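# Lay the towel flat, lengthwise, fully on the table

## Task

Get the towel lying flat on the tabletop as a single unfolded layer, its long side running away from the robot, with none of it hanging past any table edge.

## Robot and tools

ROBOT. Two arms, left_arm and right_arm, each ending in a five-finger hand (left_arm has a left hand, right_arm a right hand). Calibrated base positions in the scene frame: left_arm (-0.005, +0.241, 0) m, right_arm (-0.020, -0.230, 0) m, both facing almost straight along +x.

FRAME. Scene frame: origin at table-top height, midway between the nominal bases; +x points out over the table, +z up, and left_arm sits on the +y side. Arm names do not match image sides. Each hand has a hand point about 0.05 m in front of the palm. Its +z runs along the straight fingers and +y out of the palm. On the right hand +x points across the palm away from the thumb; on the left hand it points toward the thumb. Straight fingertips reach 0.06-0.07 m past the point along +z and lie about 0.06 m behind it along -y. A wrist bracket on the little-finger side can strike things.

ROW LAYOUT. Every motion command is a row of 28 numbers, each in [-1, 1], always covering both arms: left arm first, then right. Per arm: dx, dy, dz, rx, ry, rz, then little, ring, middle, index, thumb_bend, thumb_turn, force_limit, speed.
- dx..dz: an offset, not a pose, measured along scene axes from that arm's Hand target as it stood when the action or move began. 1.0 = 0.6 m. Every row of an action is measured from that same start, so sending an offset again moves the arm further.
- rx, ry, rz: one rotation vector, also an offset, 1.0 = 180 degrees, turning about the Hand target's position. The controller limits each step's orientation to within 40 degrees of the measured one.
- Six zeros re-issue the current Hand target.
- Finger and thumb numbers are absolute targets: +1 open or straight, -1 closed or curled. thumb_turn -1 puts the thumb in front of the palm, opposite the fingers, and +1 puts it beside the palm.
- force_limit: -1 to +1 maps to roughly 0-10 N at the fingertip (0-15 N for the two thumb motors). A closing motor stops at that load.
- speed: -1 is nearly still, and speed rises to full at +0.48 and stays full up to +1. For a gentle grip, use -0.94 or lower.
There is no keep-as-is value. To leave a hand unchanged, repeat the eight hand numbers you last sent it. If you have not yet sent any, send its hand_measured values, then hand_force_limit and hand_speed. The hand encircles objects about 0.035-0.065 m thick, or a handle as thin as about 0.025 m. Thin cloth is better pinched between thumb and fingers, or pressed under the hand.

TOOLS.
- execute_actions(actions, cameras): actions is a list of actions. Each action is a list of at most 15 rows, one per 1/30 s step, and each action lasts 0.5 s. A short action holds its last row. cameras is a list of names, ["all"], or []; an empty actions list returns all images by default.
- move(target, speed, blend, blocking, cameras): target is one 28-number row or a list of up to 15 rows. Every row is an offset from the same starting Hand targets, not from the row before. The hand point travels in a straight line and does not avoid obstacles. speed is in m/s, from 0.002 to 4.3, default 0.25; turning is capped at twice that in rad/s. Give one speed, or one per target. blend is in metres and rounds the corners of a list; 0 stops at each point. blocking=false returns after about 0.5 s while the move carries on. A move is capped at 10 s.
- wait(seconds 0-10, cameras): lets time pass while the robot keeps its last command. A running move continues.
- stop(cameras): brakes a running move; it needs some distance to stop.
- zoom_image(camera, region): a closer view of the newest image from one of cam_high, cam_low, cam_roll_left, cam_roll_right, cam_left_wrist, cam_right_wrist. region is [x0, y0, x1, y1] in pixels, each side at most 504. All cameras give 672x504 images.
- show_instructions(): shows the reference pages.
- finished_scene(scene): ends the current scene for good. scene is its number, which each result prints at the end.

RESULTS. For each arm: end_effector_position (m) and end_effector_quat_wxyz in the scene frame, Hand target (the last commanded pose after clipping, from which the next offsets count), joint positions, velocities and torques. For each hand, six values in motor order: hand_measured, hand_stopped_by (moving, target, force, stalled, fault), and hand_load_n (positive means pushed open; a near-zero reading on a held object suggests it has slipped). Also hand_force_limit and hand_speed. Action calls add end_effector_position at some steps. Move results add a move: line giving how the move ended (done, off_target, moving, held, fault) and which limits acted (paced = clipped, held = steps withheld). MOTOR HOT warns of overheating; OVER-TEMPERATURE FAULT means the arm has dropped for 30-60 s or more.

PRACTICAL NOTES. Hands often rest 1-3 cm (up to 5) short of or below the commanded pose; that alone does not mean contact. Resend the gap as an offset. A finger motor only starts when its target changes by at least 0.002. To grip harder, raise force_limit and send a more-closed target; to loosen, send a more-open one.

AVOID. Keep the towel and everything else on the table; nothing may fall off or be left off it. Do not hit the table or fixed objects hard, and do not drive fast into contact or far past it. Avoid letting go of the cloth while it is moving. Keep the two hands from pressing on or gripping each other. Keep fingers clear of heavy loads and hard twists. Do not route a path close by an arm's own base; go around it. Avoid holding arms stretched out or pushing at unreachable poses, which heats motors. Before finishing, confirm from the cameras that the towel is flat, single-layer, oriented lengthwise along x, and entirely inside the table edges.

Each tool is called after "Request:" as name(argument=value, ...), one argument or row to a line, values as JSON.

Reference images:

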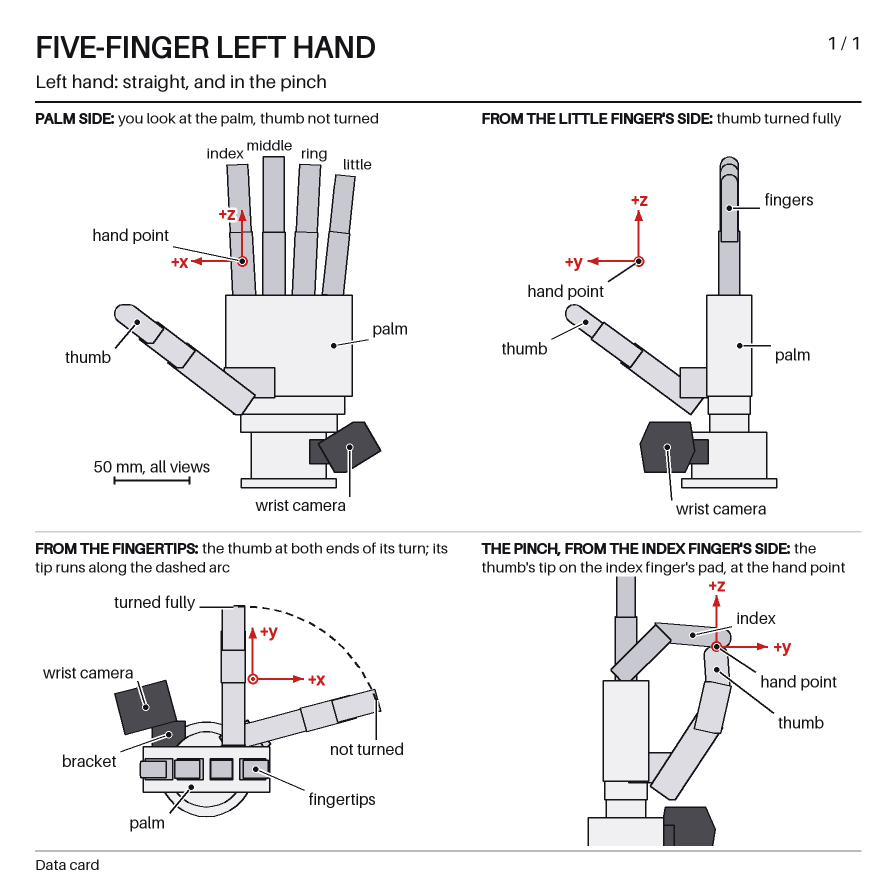

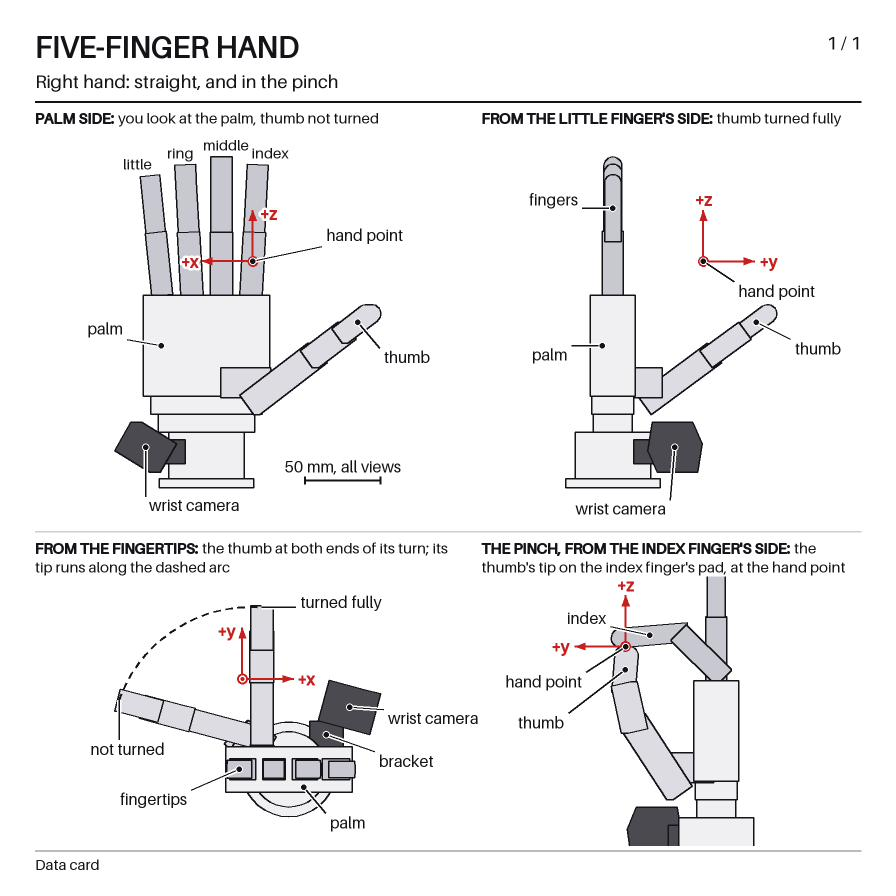

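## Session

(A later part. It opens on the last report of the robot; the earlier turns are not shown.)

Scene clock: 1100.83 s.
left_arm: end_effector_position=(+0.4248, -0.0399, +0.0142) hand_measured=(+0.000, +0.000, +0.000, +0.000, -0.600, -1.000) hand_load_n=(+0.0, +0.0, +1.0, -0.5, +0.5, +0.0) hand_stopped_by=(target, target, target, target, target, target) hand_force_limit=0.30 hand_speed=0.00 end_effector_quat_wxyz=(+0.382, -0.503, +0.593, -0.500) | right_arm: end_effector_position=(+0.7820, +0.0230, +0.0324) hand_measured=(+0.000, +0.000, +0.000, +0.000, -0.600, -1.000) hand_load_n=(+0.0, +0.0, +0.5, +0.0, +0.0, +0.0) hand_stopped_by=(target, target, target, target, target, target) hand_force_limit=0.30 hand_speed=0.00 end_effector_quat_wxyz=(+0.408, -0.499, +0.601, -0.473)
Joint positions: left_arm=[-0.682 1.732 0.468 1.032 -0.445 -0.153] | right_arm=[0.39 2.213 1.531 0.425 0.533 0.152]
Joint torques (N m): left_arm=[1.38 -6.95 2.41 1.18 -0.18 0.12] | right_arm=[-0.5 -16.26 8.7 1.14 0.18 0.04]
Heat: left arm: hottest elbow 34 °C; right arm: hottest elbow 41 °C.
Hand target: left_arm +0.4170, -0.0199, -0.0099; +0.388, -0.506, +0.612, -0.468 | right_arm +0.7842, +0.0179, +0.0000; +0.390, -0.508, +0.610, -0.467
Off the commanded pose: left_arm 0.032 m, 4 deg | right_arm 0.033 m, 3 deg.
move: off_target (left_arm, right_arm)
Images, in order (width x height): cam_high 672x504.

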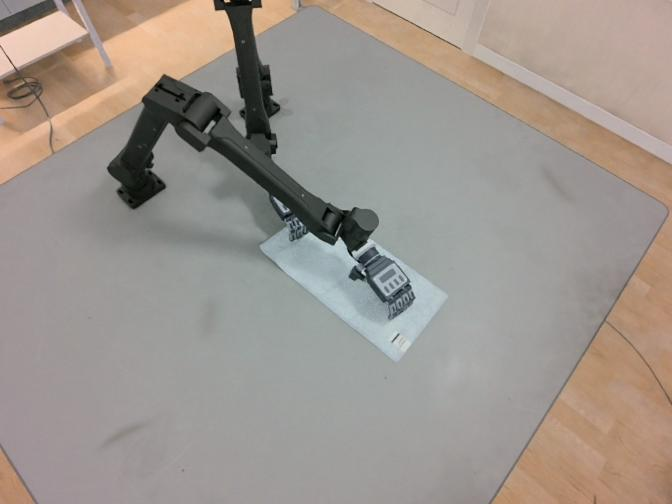

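Request:
move(
  target=[-0.02,0,0,0,0,0,0,0,0,0,-0.6,-1,0.3,0, 0.02,0,0,0,0,0,0,0,0,0,-0.6,-1,0.3,0],
  speed=0.05,
)

Request:
move(
  target=[0,0,0.15,0,0,0,0,0,0,0,-0.6,-1,0.3,0, 0,0,0.2,0,0,0,0,0,0,0,-0.6,-1,0.3,0],
  speed=0.08,
)

Request:
move(
  target=[
    [0,0,0,0,0,0,0,0,0,0,-0.6,-1,0.3,0, -0.2,-0.42,0.1,0,0,0,0,0,0,0,-0.6,-1,0.3,0],
    [-0.05,0.42,0.1,0,0,0,0,0,0,0,-0.6,-1,0.3,0, -0.3,-0.5,0.1,0,0,0,0,0,0,0,-0.6,-1,0.3,0],
  ],
  speed=0.16,
  cameras=["all"],
)

Request:
zoom_image(
  camera="cam_high",
  region=[230, 180, 460, 380],
)

Request:
zoom_image(
  camera="cam_low",
  region=[300, 220, 480, 350],
)

Scene clock: 1113.53 s.
left_arm: end_effector_position=(+0.4198, -0.0313, +0.0139) hand_measured=(+0.000, +0.000, +0.000, +0.000, -0.600, -1.000) hand_load_n=(+0.0, +0.0, +2.5, +0.0, +0.0, +0.0) hand_stopped_by=(target, target, target, target, target, target) hand_force_limit=0.30 hand_speed=0.00 end_effector_quat_wxyz=(+0.388, -0.506, +0.589, -0.496) | right_arm: end_effector_position=(+0.7865, +0.0245, +0.0321) hand_measured=(+0.000, +0.000, +0.000, +0.000, -0.600, -1.000) hand_load_n=(+0.0, +0.0, -0.5, +0.0, +0.0, +0.0) hand_stopped_by=(target, target, target, target, target, target) hand_force_limit=0.30 hand_speed=0.00 end_effector_quat_wxyz=(+0.406, -0.500, +0.601, -0.472)
Joint positions: left_arm=[-0.682 1.723 0.445 1.045 -0.463 -0.153] | right_arm=[0.39 2.223 1.553 0.407 0.533 0.152]
Joint torques (N m): left_arm=[-0.5 -6.89 2.07 1.13 -0.28 0.07] | right_arm=[-0.91 -15.62 10.32 1.03 -0.04 0]
Heat: left arm: hottest elbow 33 °C; right arm: hottest elbow 41 °C.
Hand target: left_arm +0.4049, -0.0199, -0.0099; +0.388, -0.506, +0.612, -0.468 | right_arm +0.7961, +0.0179, -0.0001; +0.390, -0.508, +0.610, -0.467
Off the commanded pose: left_arm 0.030 m, 4 deg | right_arm 0.034 m, 2 deg.
move: off_target (left_arm, right_arm)

Scene clock: 1115.70 s.
left_arm: end_effector_position=(+0.3958, -0.0108, +0.0650) hand_measured=(+0.000, +0.000, +0.000, +0.000, -0.600, -1.000) hand_load_n=(+0.0, +0.0, +0.0, +0.0, +0.0, +0.0) hand_stopped_by=(target, target, target, target, target, target) hand_force_limit=0.30 hand_speed=0.00 end_effector_quat_wxyz=(+0.384, -0.511, +0.617, -0.459) | right_arm: end_effector_position=(+0.7779, +0.0210, +0.0852) hand_measured=(+0.000, +0.000, +0.000, +0.000, -0.600, -1.000) hand_load_n=(+0.0, +0.0, +0.0, +0.0, +0.0, +0.0) hand_stopped_by=(target, target, target, target, target, target) hand_force_limit=0.30 hand_speed=0.00 end_effector_quat_wxyz=(+0.373, -0.527, +0.610, -0.461)
Joint positions: left_arm=[-0.682 1.385 0.422 0.64 -0.467 -0.143] | right_arm=[0.389 2.118 1.593 0.172 0.532 0.152]
Joint torques (N m): left_arm=[-0.67 -6.71 9.57 1.13 -0.22 -0.01] | right_arm=[-0.85 -19.96 12 1.46 0.05 -0.01]
Heat: left arm: hottest elbow 33 °C; right arm: hottest elbow 41 °C.
Hand target: left_arm +0.4050, -0.0200, +0.0802; +0.388, -0.506, +0.612, -0.468 | right_arm +0.7962, +0.0178, +0.1200; +0.390, -0.508, +0.610, -0.467
Off the commanded pose: left_arm 0.020 m, 1 deg | right_arm 0.039 m, 3 deg.
move: off_target (left_arm, right_arm)

Scene clock: 1120.60 s.
left_arm: end_effector_position=(+0.3672, +0.2270, +0.1238) hand_measured=(+0.000, +0.000, +0.000, +0.000, -0.600, -1.000) hand_load_n=(+0.0, +0.0, +0.0, +0.0, +0.0, +0.0) hand_stopped_by=(target, target, target, target, target, target) hand_force_limit=0.30 hand_speed=0.00 end_effector_quat_wxyz=(+0.375, -0.514, +0.615, -0.466) | right_arm: end_effector_position=(+0.6185, -0.2752, +0.1704) hand_measured=(+0.000, +0.000, +0.000, +0.000, -0.600, -1.000) hand_load_n=(+0.0, +0.0, +0.0, +0.0, +0.0, +0.0) hand_stopped_by=(target, target, target, target, target, target) hand_force_limit=0.30 hand_speed=0.00 end_effector_quat_wxyz=(+0.387, -0.512, +0.617, -0.455)
Joint positions: left_arm=[0.223 0.85 0.296 0.239 0.412 0.111] | right_arm=[-0.093 1.537 0.965 0.281 0.07 0.033]
Joint torques (N m): left_arm=[0.44 -2.55 11.85 1.2 0.23 0] | right_arm=[-0.79 -12.51 7.13 3.06 -0.07 -0.22]
Heat: left arm: hottest elbow 34 °C; right arm: hottest elbow 41 °C.
Hand target: left_arm +0.3749, +0.2319, +0.1401; +0.388, -0.506, +0.612, -0.468 | right_arm +0.6161, -0.2822, +0.1799; +0.390, -0.508, +0.610, -0.467
Off the commanded pose: left_arm 0.019 m, 2 deg | right_arm 0.012 m, 2 deg.
move: off_target (left_arm, right_arm)

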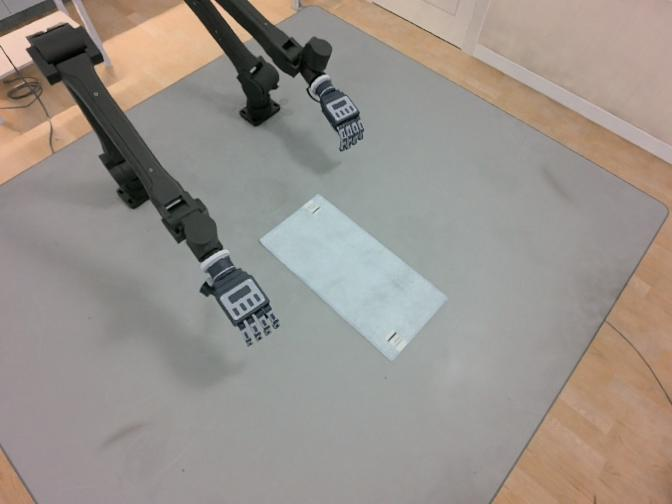

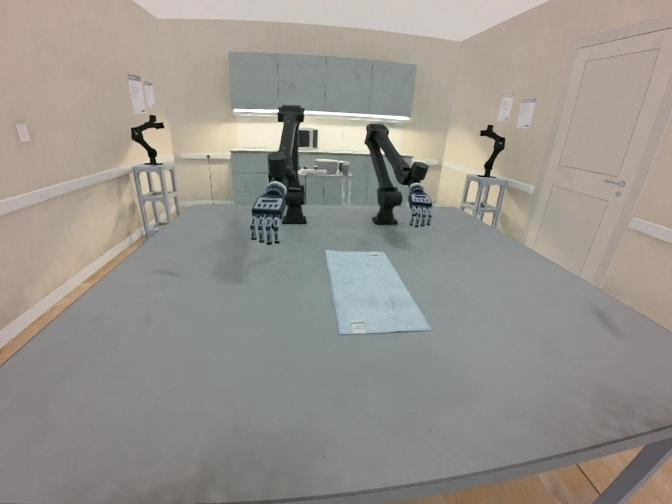

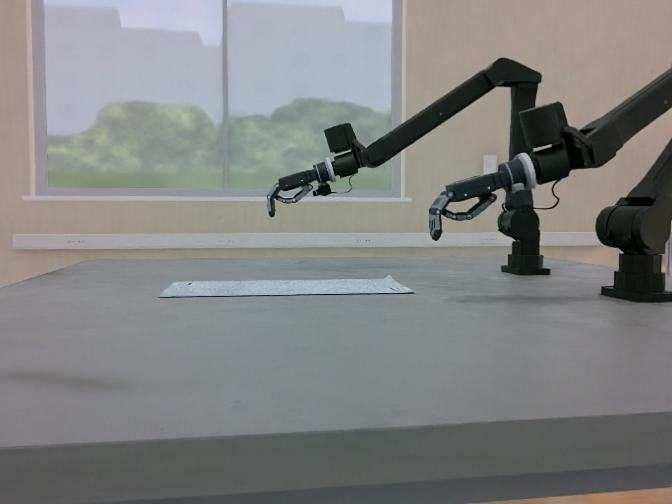

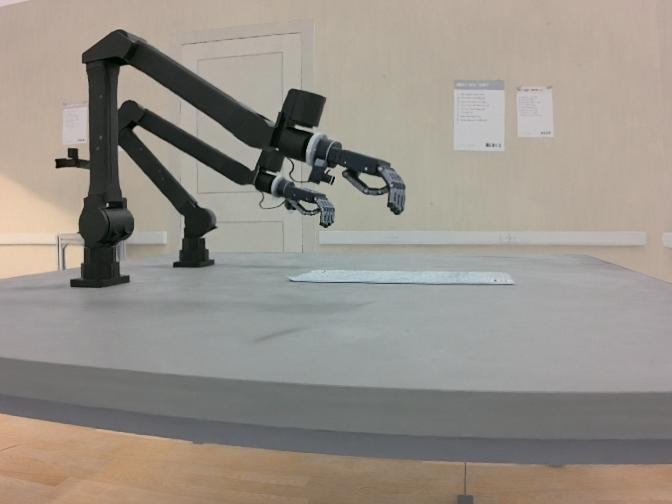

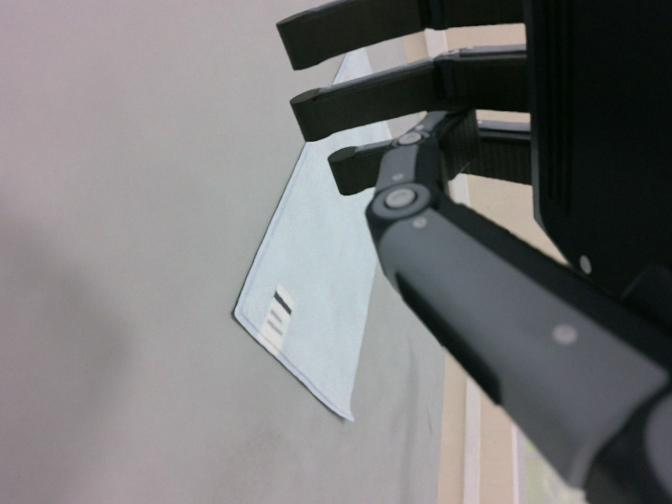

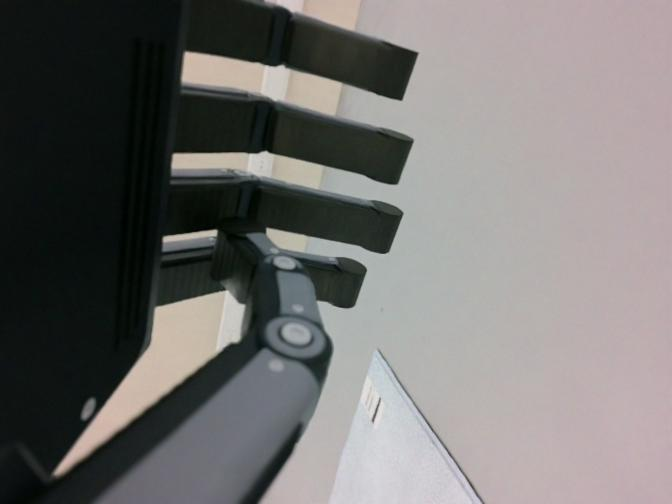

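Scaled by 2.191.

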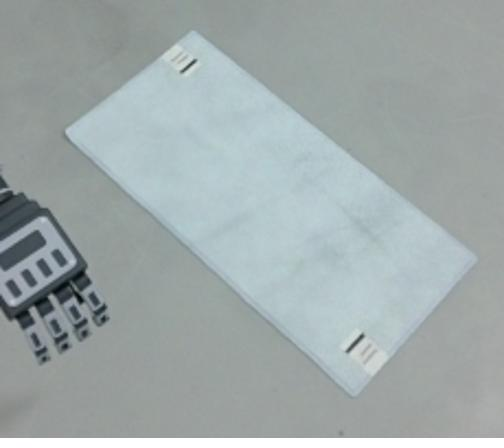

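Scaled by 2.800.

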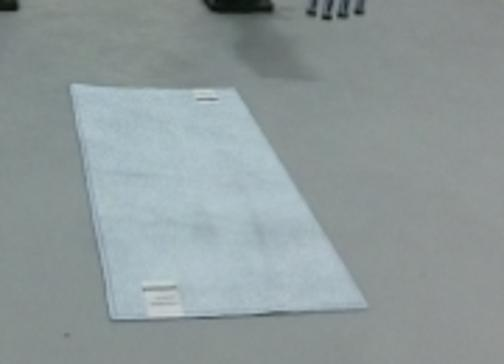

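Request:
zoom_image(
  camera="cam_roll_left",
  region=[150, 260, 430, 310],
)

Request:
zoom_image(
  camera="cam_roll_right",
  region=[270, 250, 530, 300],
)

Scaled by 1.800.

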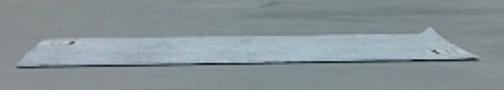

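Scaled by 1.938.

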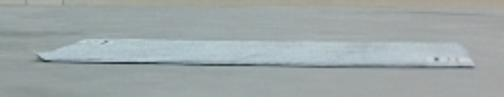

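Request:
move(
  target=[
    [0,0,0,0,0,0,0,0,0,0,-0.6,-1,0.3,0, -0.402,0.054,0,0,0,0.047,1,1,0,0,-0.6,-1,0.3,0],
    [0,0,0,0,0,0,0,0,0,0,-0.6,-1,0.3,0, -0.402,0.329,-0.17,0,0,0.047,1,1,0,0,-0.6,-1,0.3,0],
  ],
  speed=0.15,
  cameras=["cam_high","cam_right_wrist"],
)

Scene clock: 1142.73 s.
left_arm: end_effector_position=(+0.3672, +0.2272, +0.1238) hand_measured=(+0.000, +0.000, +0.000, +0.000, -0.600, -1.000) hand_load_n=(+0.0, +0.0, +0.0, +0.0, +0.0, +0.0) hand_stopped_by=(target, target, target, target, target, target) hand_force_limit=0.30 hand_speed=0.00 end_effector_quat_wxyz=(+0.376, -0.514, +0.615, -0.466) | right_arm: end_effector_position=(+0.3748, -0.0909, +0.0790) hand_measured=(+1.000, +1.000, +0.000, +0.000, -0.600, -1.000) hand_load_n=(-0.5, -0.5, +0.0, +0.0, +0.0, +0.0) hand_stopped_by=(target, target, target, target, target, target) hand_force_limit=0.30 hand_speed=0.00 end_effector_quat_wxyz=(-0.416, +0.554, -0.570, +0.441)
Joint positions: left_arm=[0.224 0.85 0.296 0.239 0.412 0.112] | right_arm=[0.492 1.172 0.291 0.574 0.507 0.138]
Joint torques (N m): left_arm=[0.5 -2.61 11.86 1.2 0.23 0] | right_arm=[0.79 -3.02 6.26 2.91 0.16 0.08]
Heat: left arm: hottest elbow 35 °C; right arm: hottest elbow 40 °C.
Hand target: left_arm +0.3750, +0.2321, +0.1401; +0.388, -0.506, +0.612, -0.468 | right_arm +0.3750, -0.0848, +0.0778; -0.423, +0.551, -0.571, +0.437
Off the commanded pose: left_arm 0.019 m, 2 deg | right_arm 0.006 m, 1 deg.
move: off_target (left_arm)
Images, in order (width x height): cam_high 672x504, cam_right_wrist 672x504.

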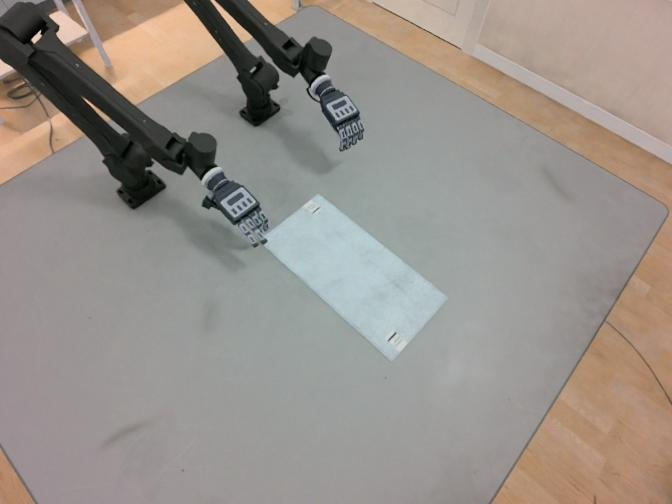

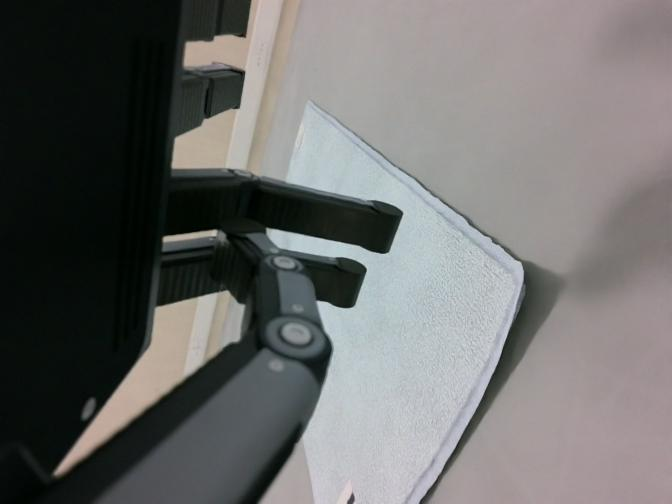

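Request:
move(
  target=[
    [0,0,0,0,0,0,0,0,0,0,-0.6,-1,0.3,0, 0.012,0.005,-0.13,0,0,0,1,1,0,0,-0.6,-1,0.3,0],
    [0,0,0,0,0,0,0,0,0,0,-0.6,-1,0.3,0, -0.018,-0.025,-0.13,0,0,0,1,1,0,0,-0.6,-1,0.3,0],
  ],
  speed=0.06,
  cameras=["cam_roll_left","cam_right_wrist"],
)

Scene clock: 1150.23 s.
left_arm: end_effector_position=(+0.3672, +0.2272, +0.1238) hand_measured=(+0.000, +0.000, +0.000, +0.000, -0.600, -1.000) hand_load_n=(+0.0, +0.0, +0.0, +0.0, +0.0, +0.0) hand_stopped_by=(target, target, target, target, target, target) hand_force_limit=0.30 hand_speed=0.00 end_effector_quat_wxyz=(+0.376, -0.514, +0.615, -0.466) | right_arm: end_effector_position=(+0.3788, -0.0865, +0.0208) hand_measured=(+1.000, +1.000, +0.000, +0.000, -0.600, -1.000) hand_load_n=(+0.0, +0.0, +2.5, +0.0, +0.0, +0.5) hand_stopped_by=(target, target, target, target, target, target) hand_force_limit=0.30 hand_speed=0.00 end_effector_quat_wxyz=(-0.449, +0.536, -0.562, +0.442)
Joint positions: left_arm=[0.224 0.85 0.296 0.239 0.412 0.112] | right_arm=[0.484 1.579 0.227 1.119 0.481 0.141]
Joint torques (N m): left_arm=[0.5 -2.61 11.85 1.18 0.23 0] | right_arm=[-0.91 -4.84 0.66 1.35 -0.02 -0.07]
Heat: left arm: hottest elbow 35 °C; right arm: hottest elbow 40 °C.
Hand target: left_arm +0.3750, +0.2321, +0.1401; +0.388, -0.506, +0.612, -0.468 | right_arm +0.3643, -0.0997, +0.0000; -0.424, +0.551, -0.571, +0.437
Off the commanded pose: left_arm 0.019 m, 2 deg | right_arm 0.029 m, 4 deg.
move: off_target (left_arm, right_arm)
Images, in order (width x height): cam_roll_left 672x504, cam_right_wrist 672x504.

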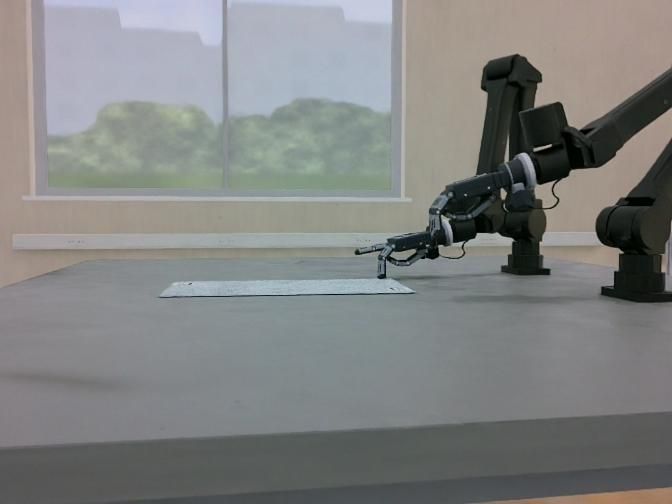

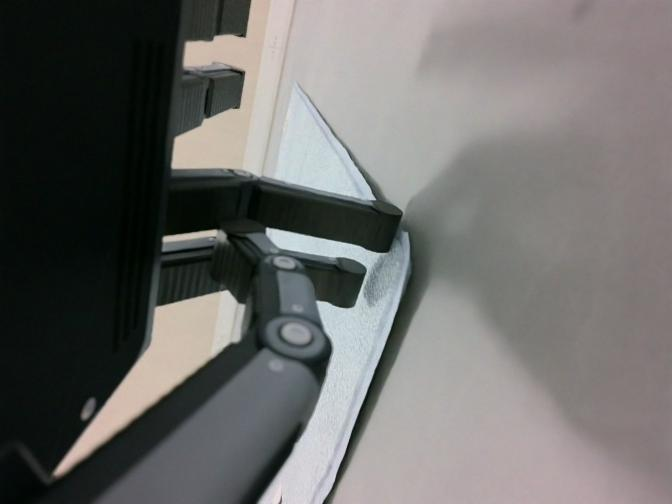

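Pressed on the corner. Lift off straight and retreat.

Request:
move(
  target=[
    [0,0,0,0,0,0,0,0,0,0,-0.6,-1,0.3,0, 0.015,0.01,0.12,0,0,0,1,1,0,0,-0.6,-1,0.3,0],
    [0,0,0,0,0,0,0,0,0,0,-0.6,-1,0.3,0, -0.05,-0.25,0.2,0,0,0,1,1,0,0,-0.6,-1,0.3,0],
  ],
  speed=0.1,
  cameras=["cam_high","cam_roll_left","cam_roll_right","cam_low"],
)

Request:
zoom_image(
  camera="cam_roll_left",
  region=[150, 260, 430, 310],
)

Request:
zoom_image(
  camera="cam_high",
  region=[230, 180, 460, 380],
)

Scene clock: 1162.70 s.
left_arm: end_effector_position=(+0.3672, +0.2272, +0.1238) hand_measured=(+0.000, +0.000, +0.000, +0.000, -0.600, -1.000) hand_load_n=(+0.0, +0.0, +0.0, +0.0, +0.0, +0.0) hand_stopped_by=(target, target, target, target, target, target) hand_force_limit=0.30 hand_speed=0.00 end_effector_quat_wxyz=(+0.376, -0.514, +0.615, -0.466) | right_arm: end_effector_position=(+0.3324, -0.2446, +0.1125) hand_measured=(+1.000, +1.000, +0.000, +0.000, -0.600, -1.000) hand_load_n=(+0.0, +0.0, +0.0, +0.0, +0.0, +0.0) hand_stopped_by=(target, target, target, target, target, target) hand_force_limit=0.30 hand_speed=0.00 end_effector_quat_wxyz=(-0.426, +0.552, -0.575, +0.429)
Joint positions: left_arm=[0.224 0.85 0.296 0.239 0.412 0.112] | right_arm=[-0.222 0.723 0.204 0.24 -0.198 -0.039]
Joint torques (N m): left_arm=[0.44 -2.61 11.85 1.2 0.23 0] | right_arm=[-0.85 -1.08 9.24 1.61 -0.13 -0.23]
Heat: left arm: hottest elbow 35 °C; right arm: hottest elbow 39 °C.
Hand target: left_arm +0.3750, +0.2321, +0.1401; +0.388, -0.506, +0.612, -0.468 | right_arm +0.3343, -0.2499, +0.1200; -0.423, +0.551, -0.571, +0.437
Off the commanded pose: left_arm 0.019 m, 2 deg | right_arm 0.009 m, 1 deg.
move: off_target (left_arm)
Images, in order (width x height): cam_high 672x504, cam_low 672x504, cam_roll_left 672x504, cam_roll_right 672x504.

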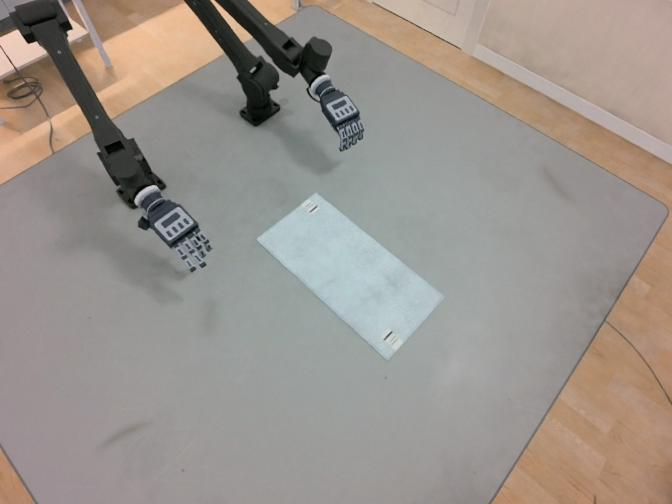

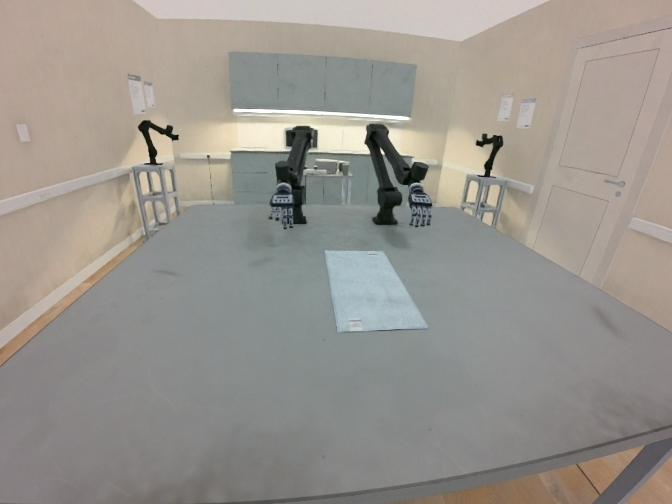

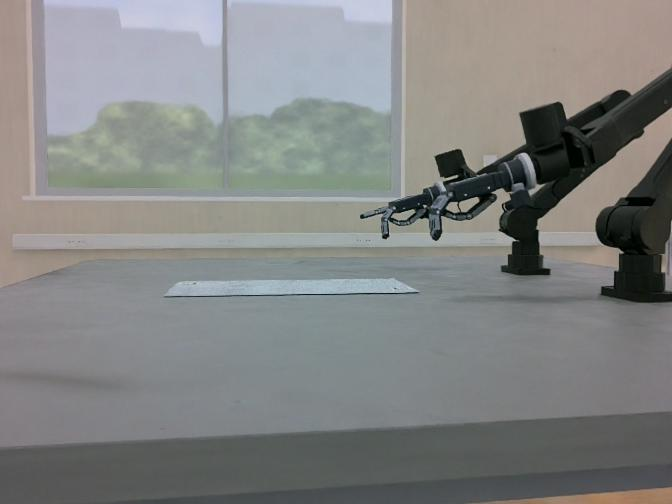

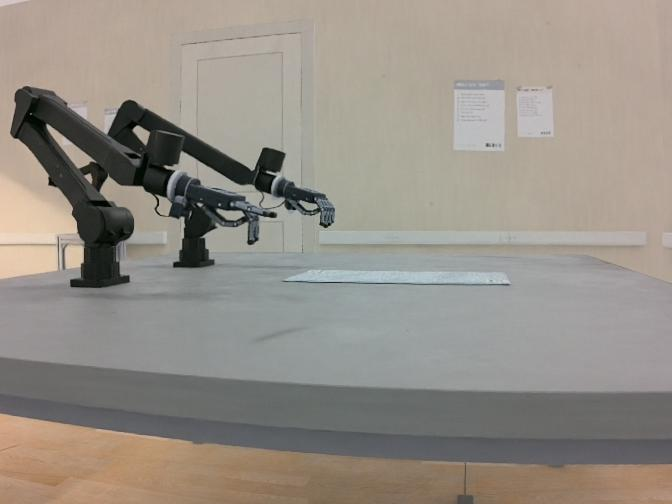

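Scaled by 1.800.

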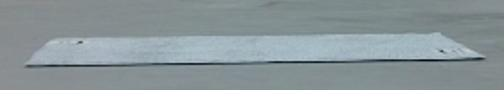

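Scaled by 2.191.

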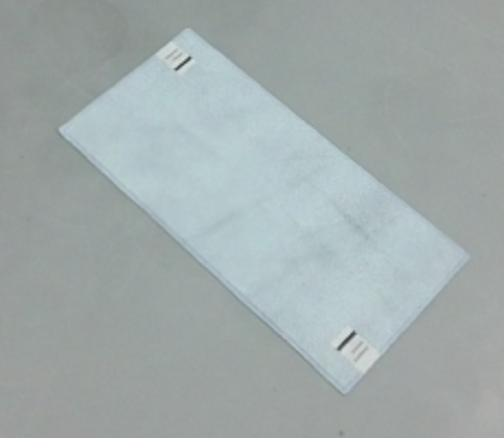

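Request:
finished_scene(
  scene=2,
)

The scene is finished: the task was done.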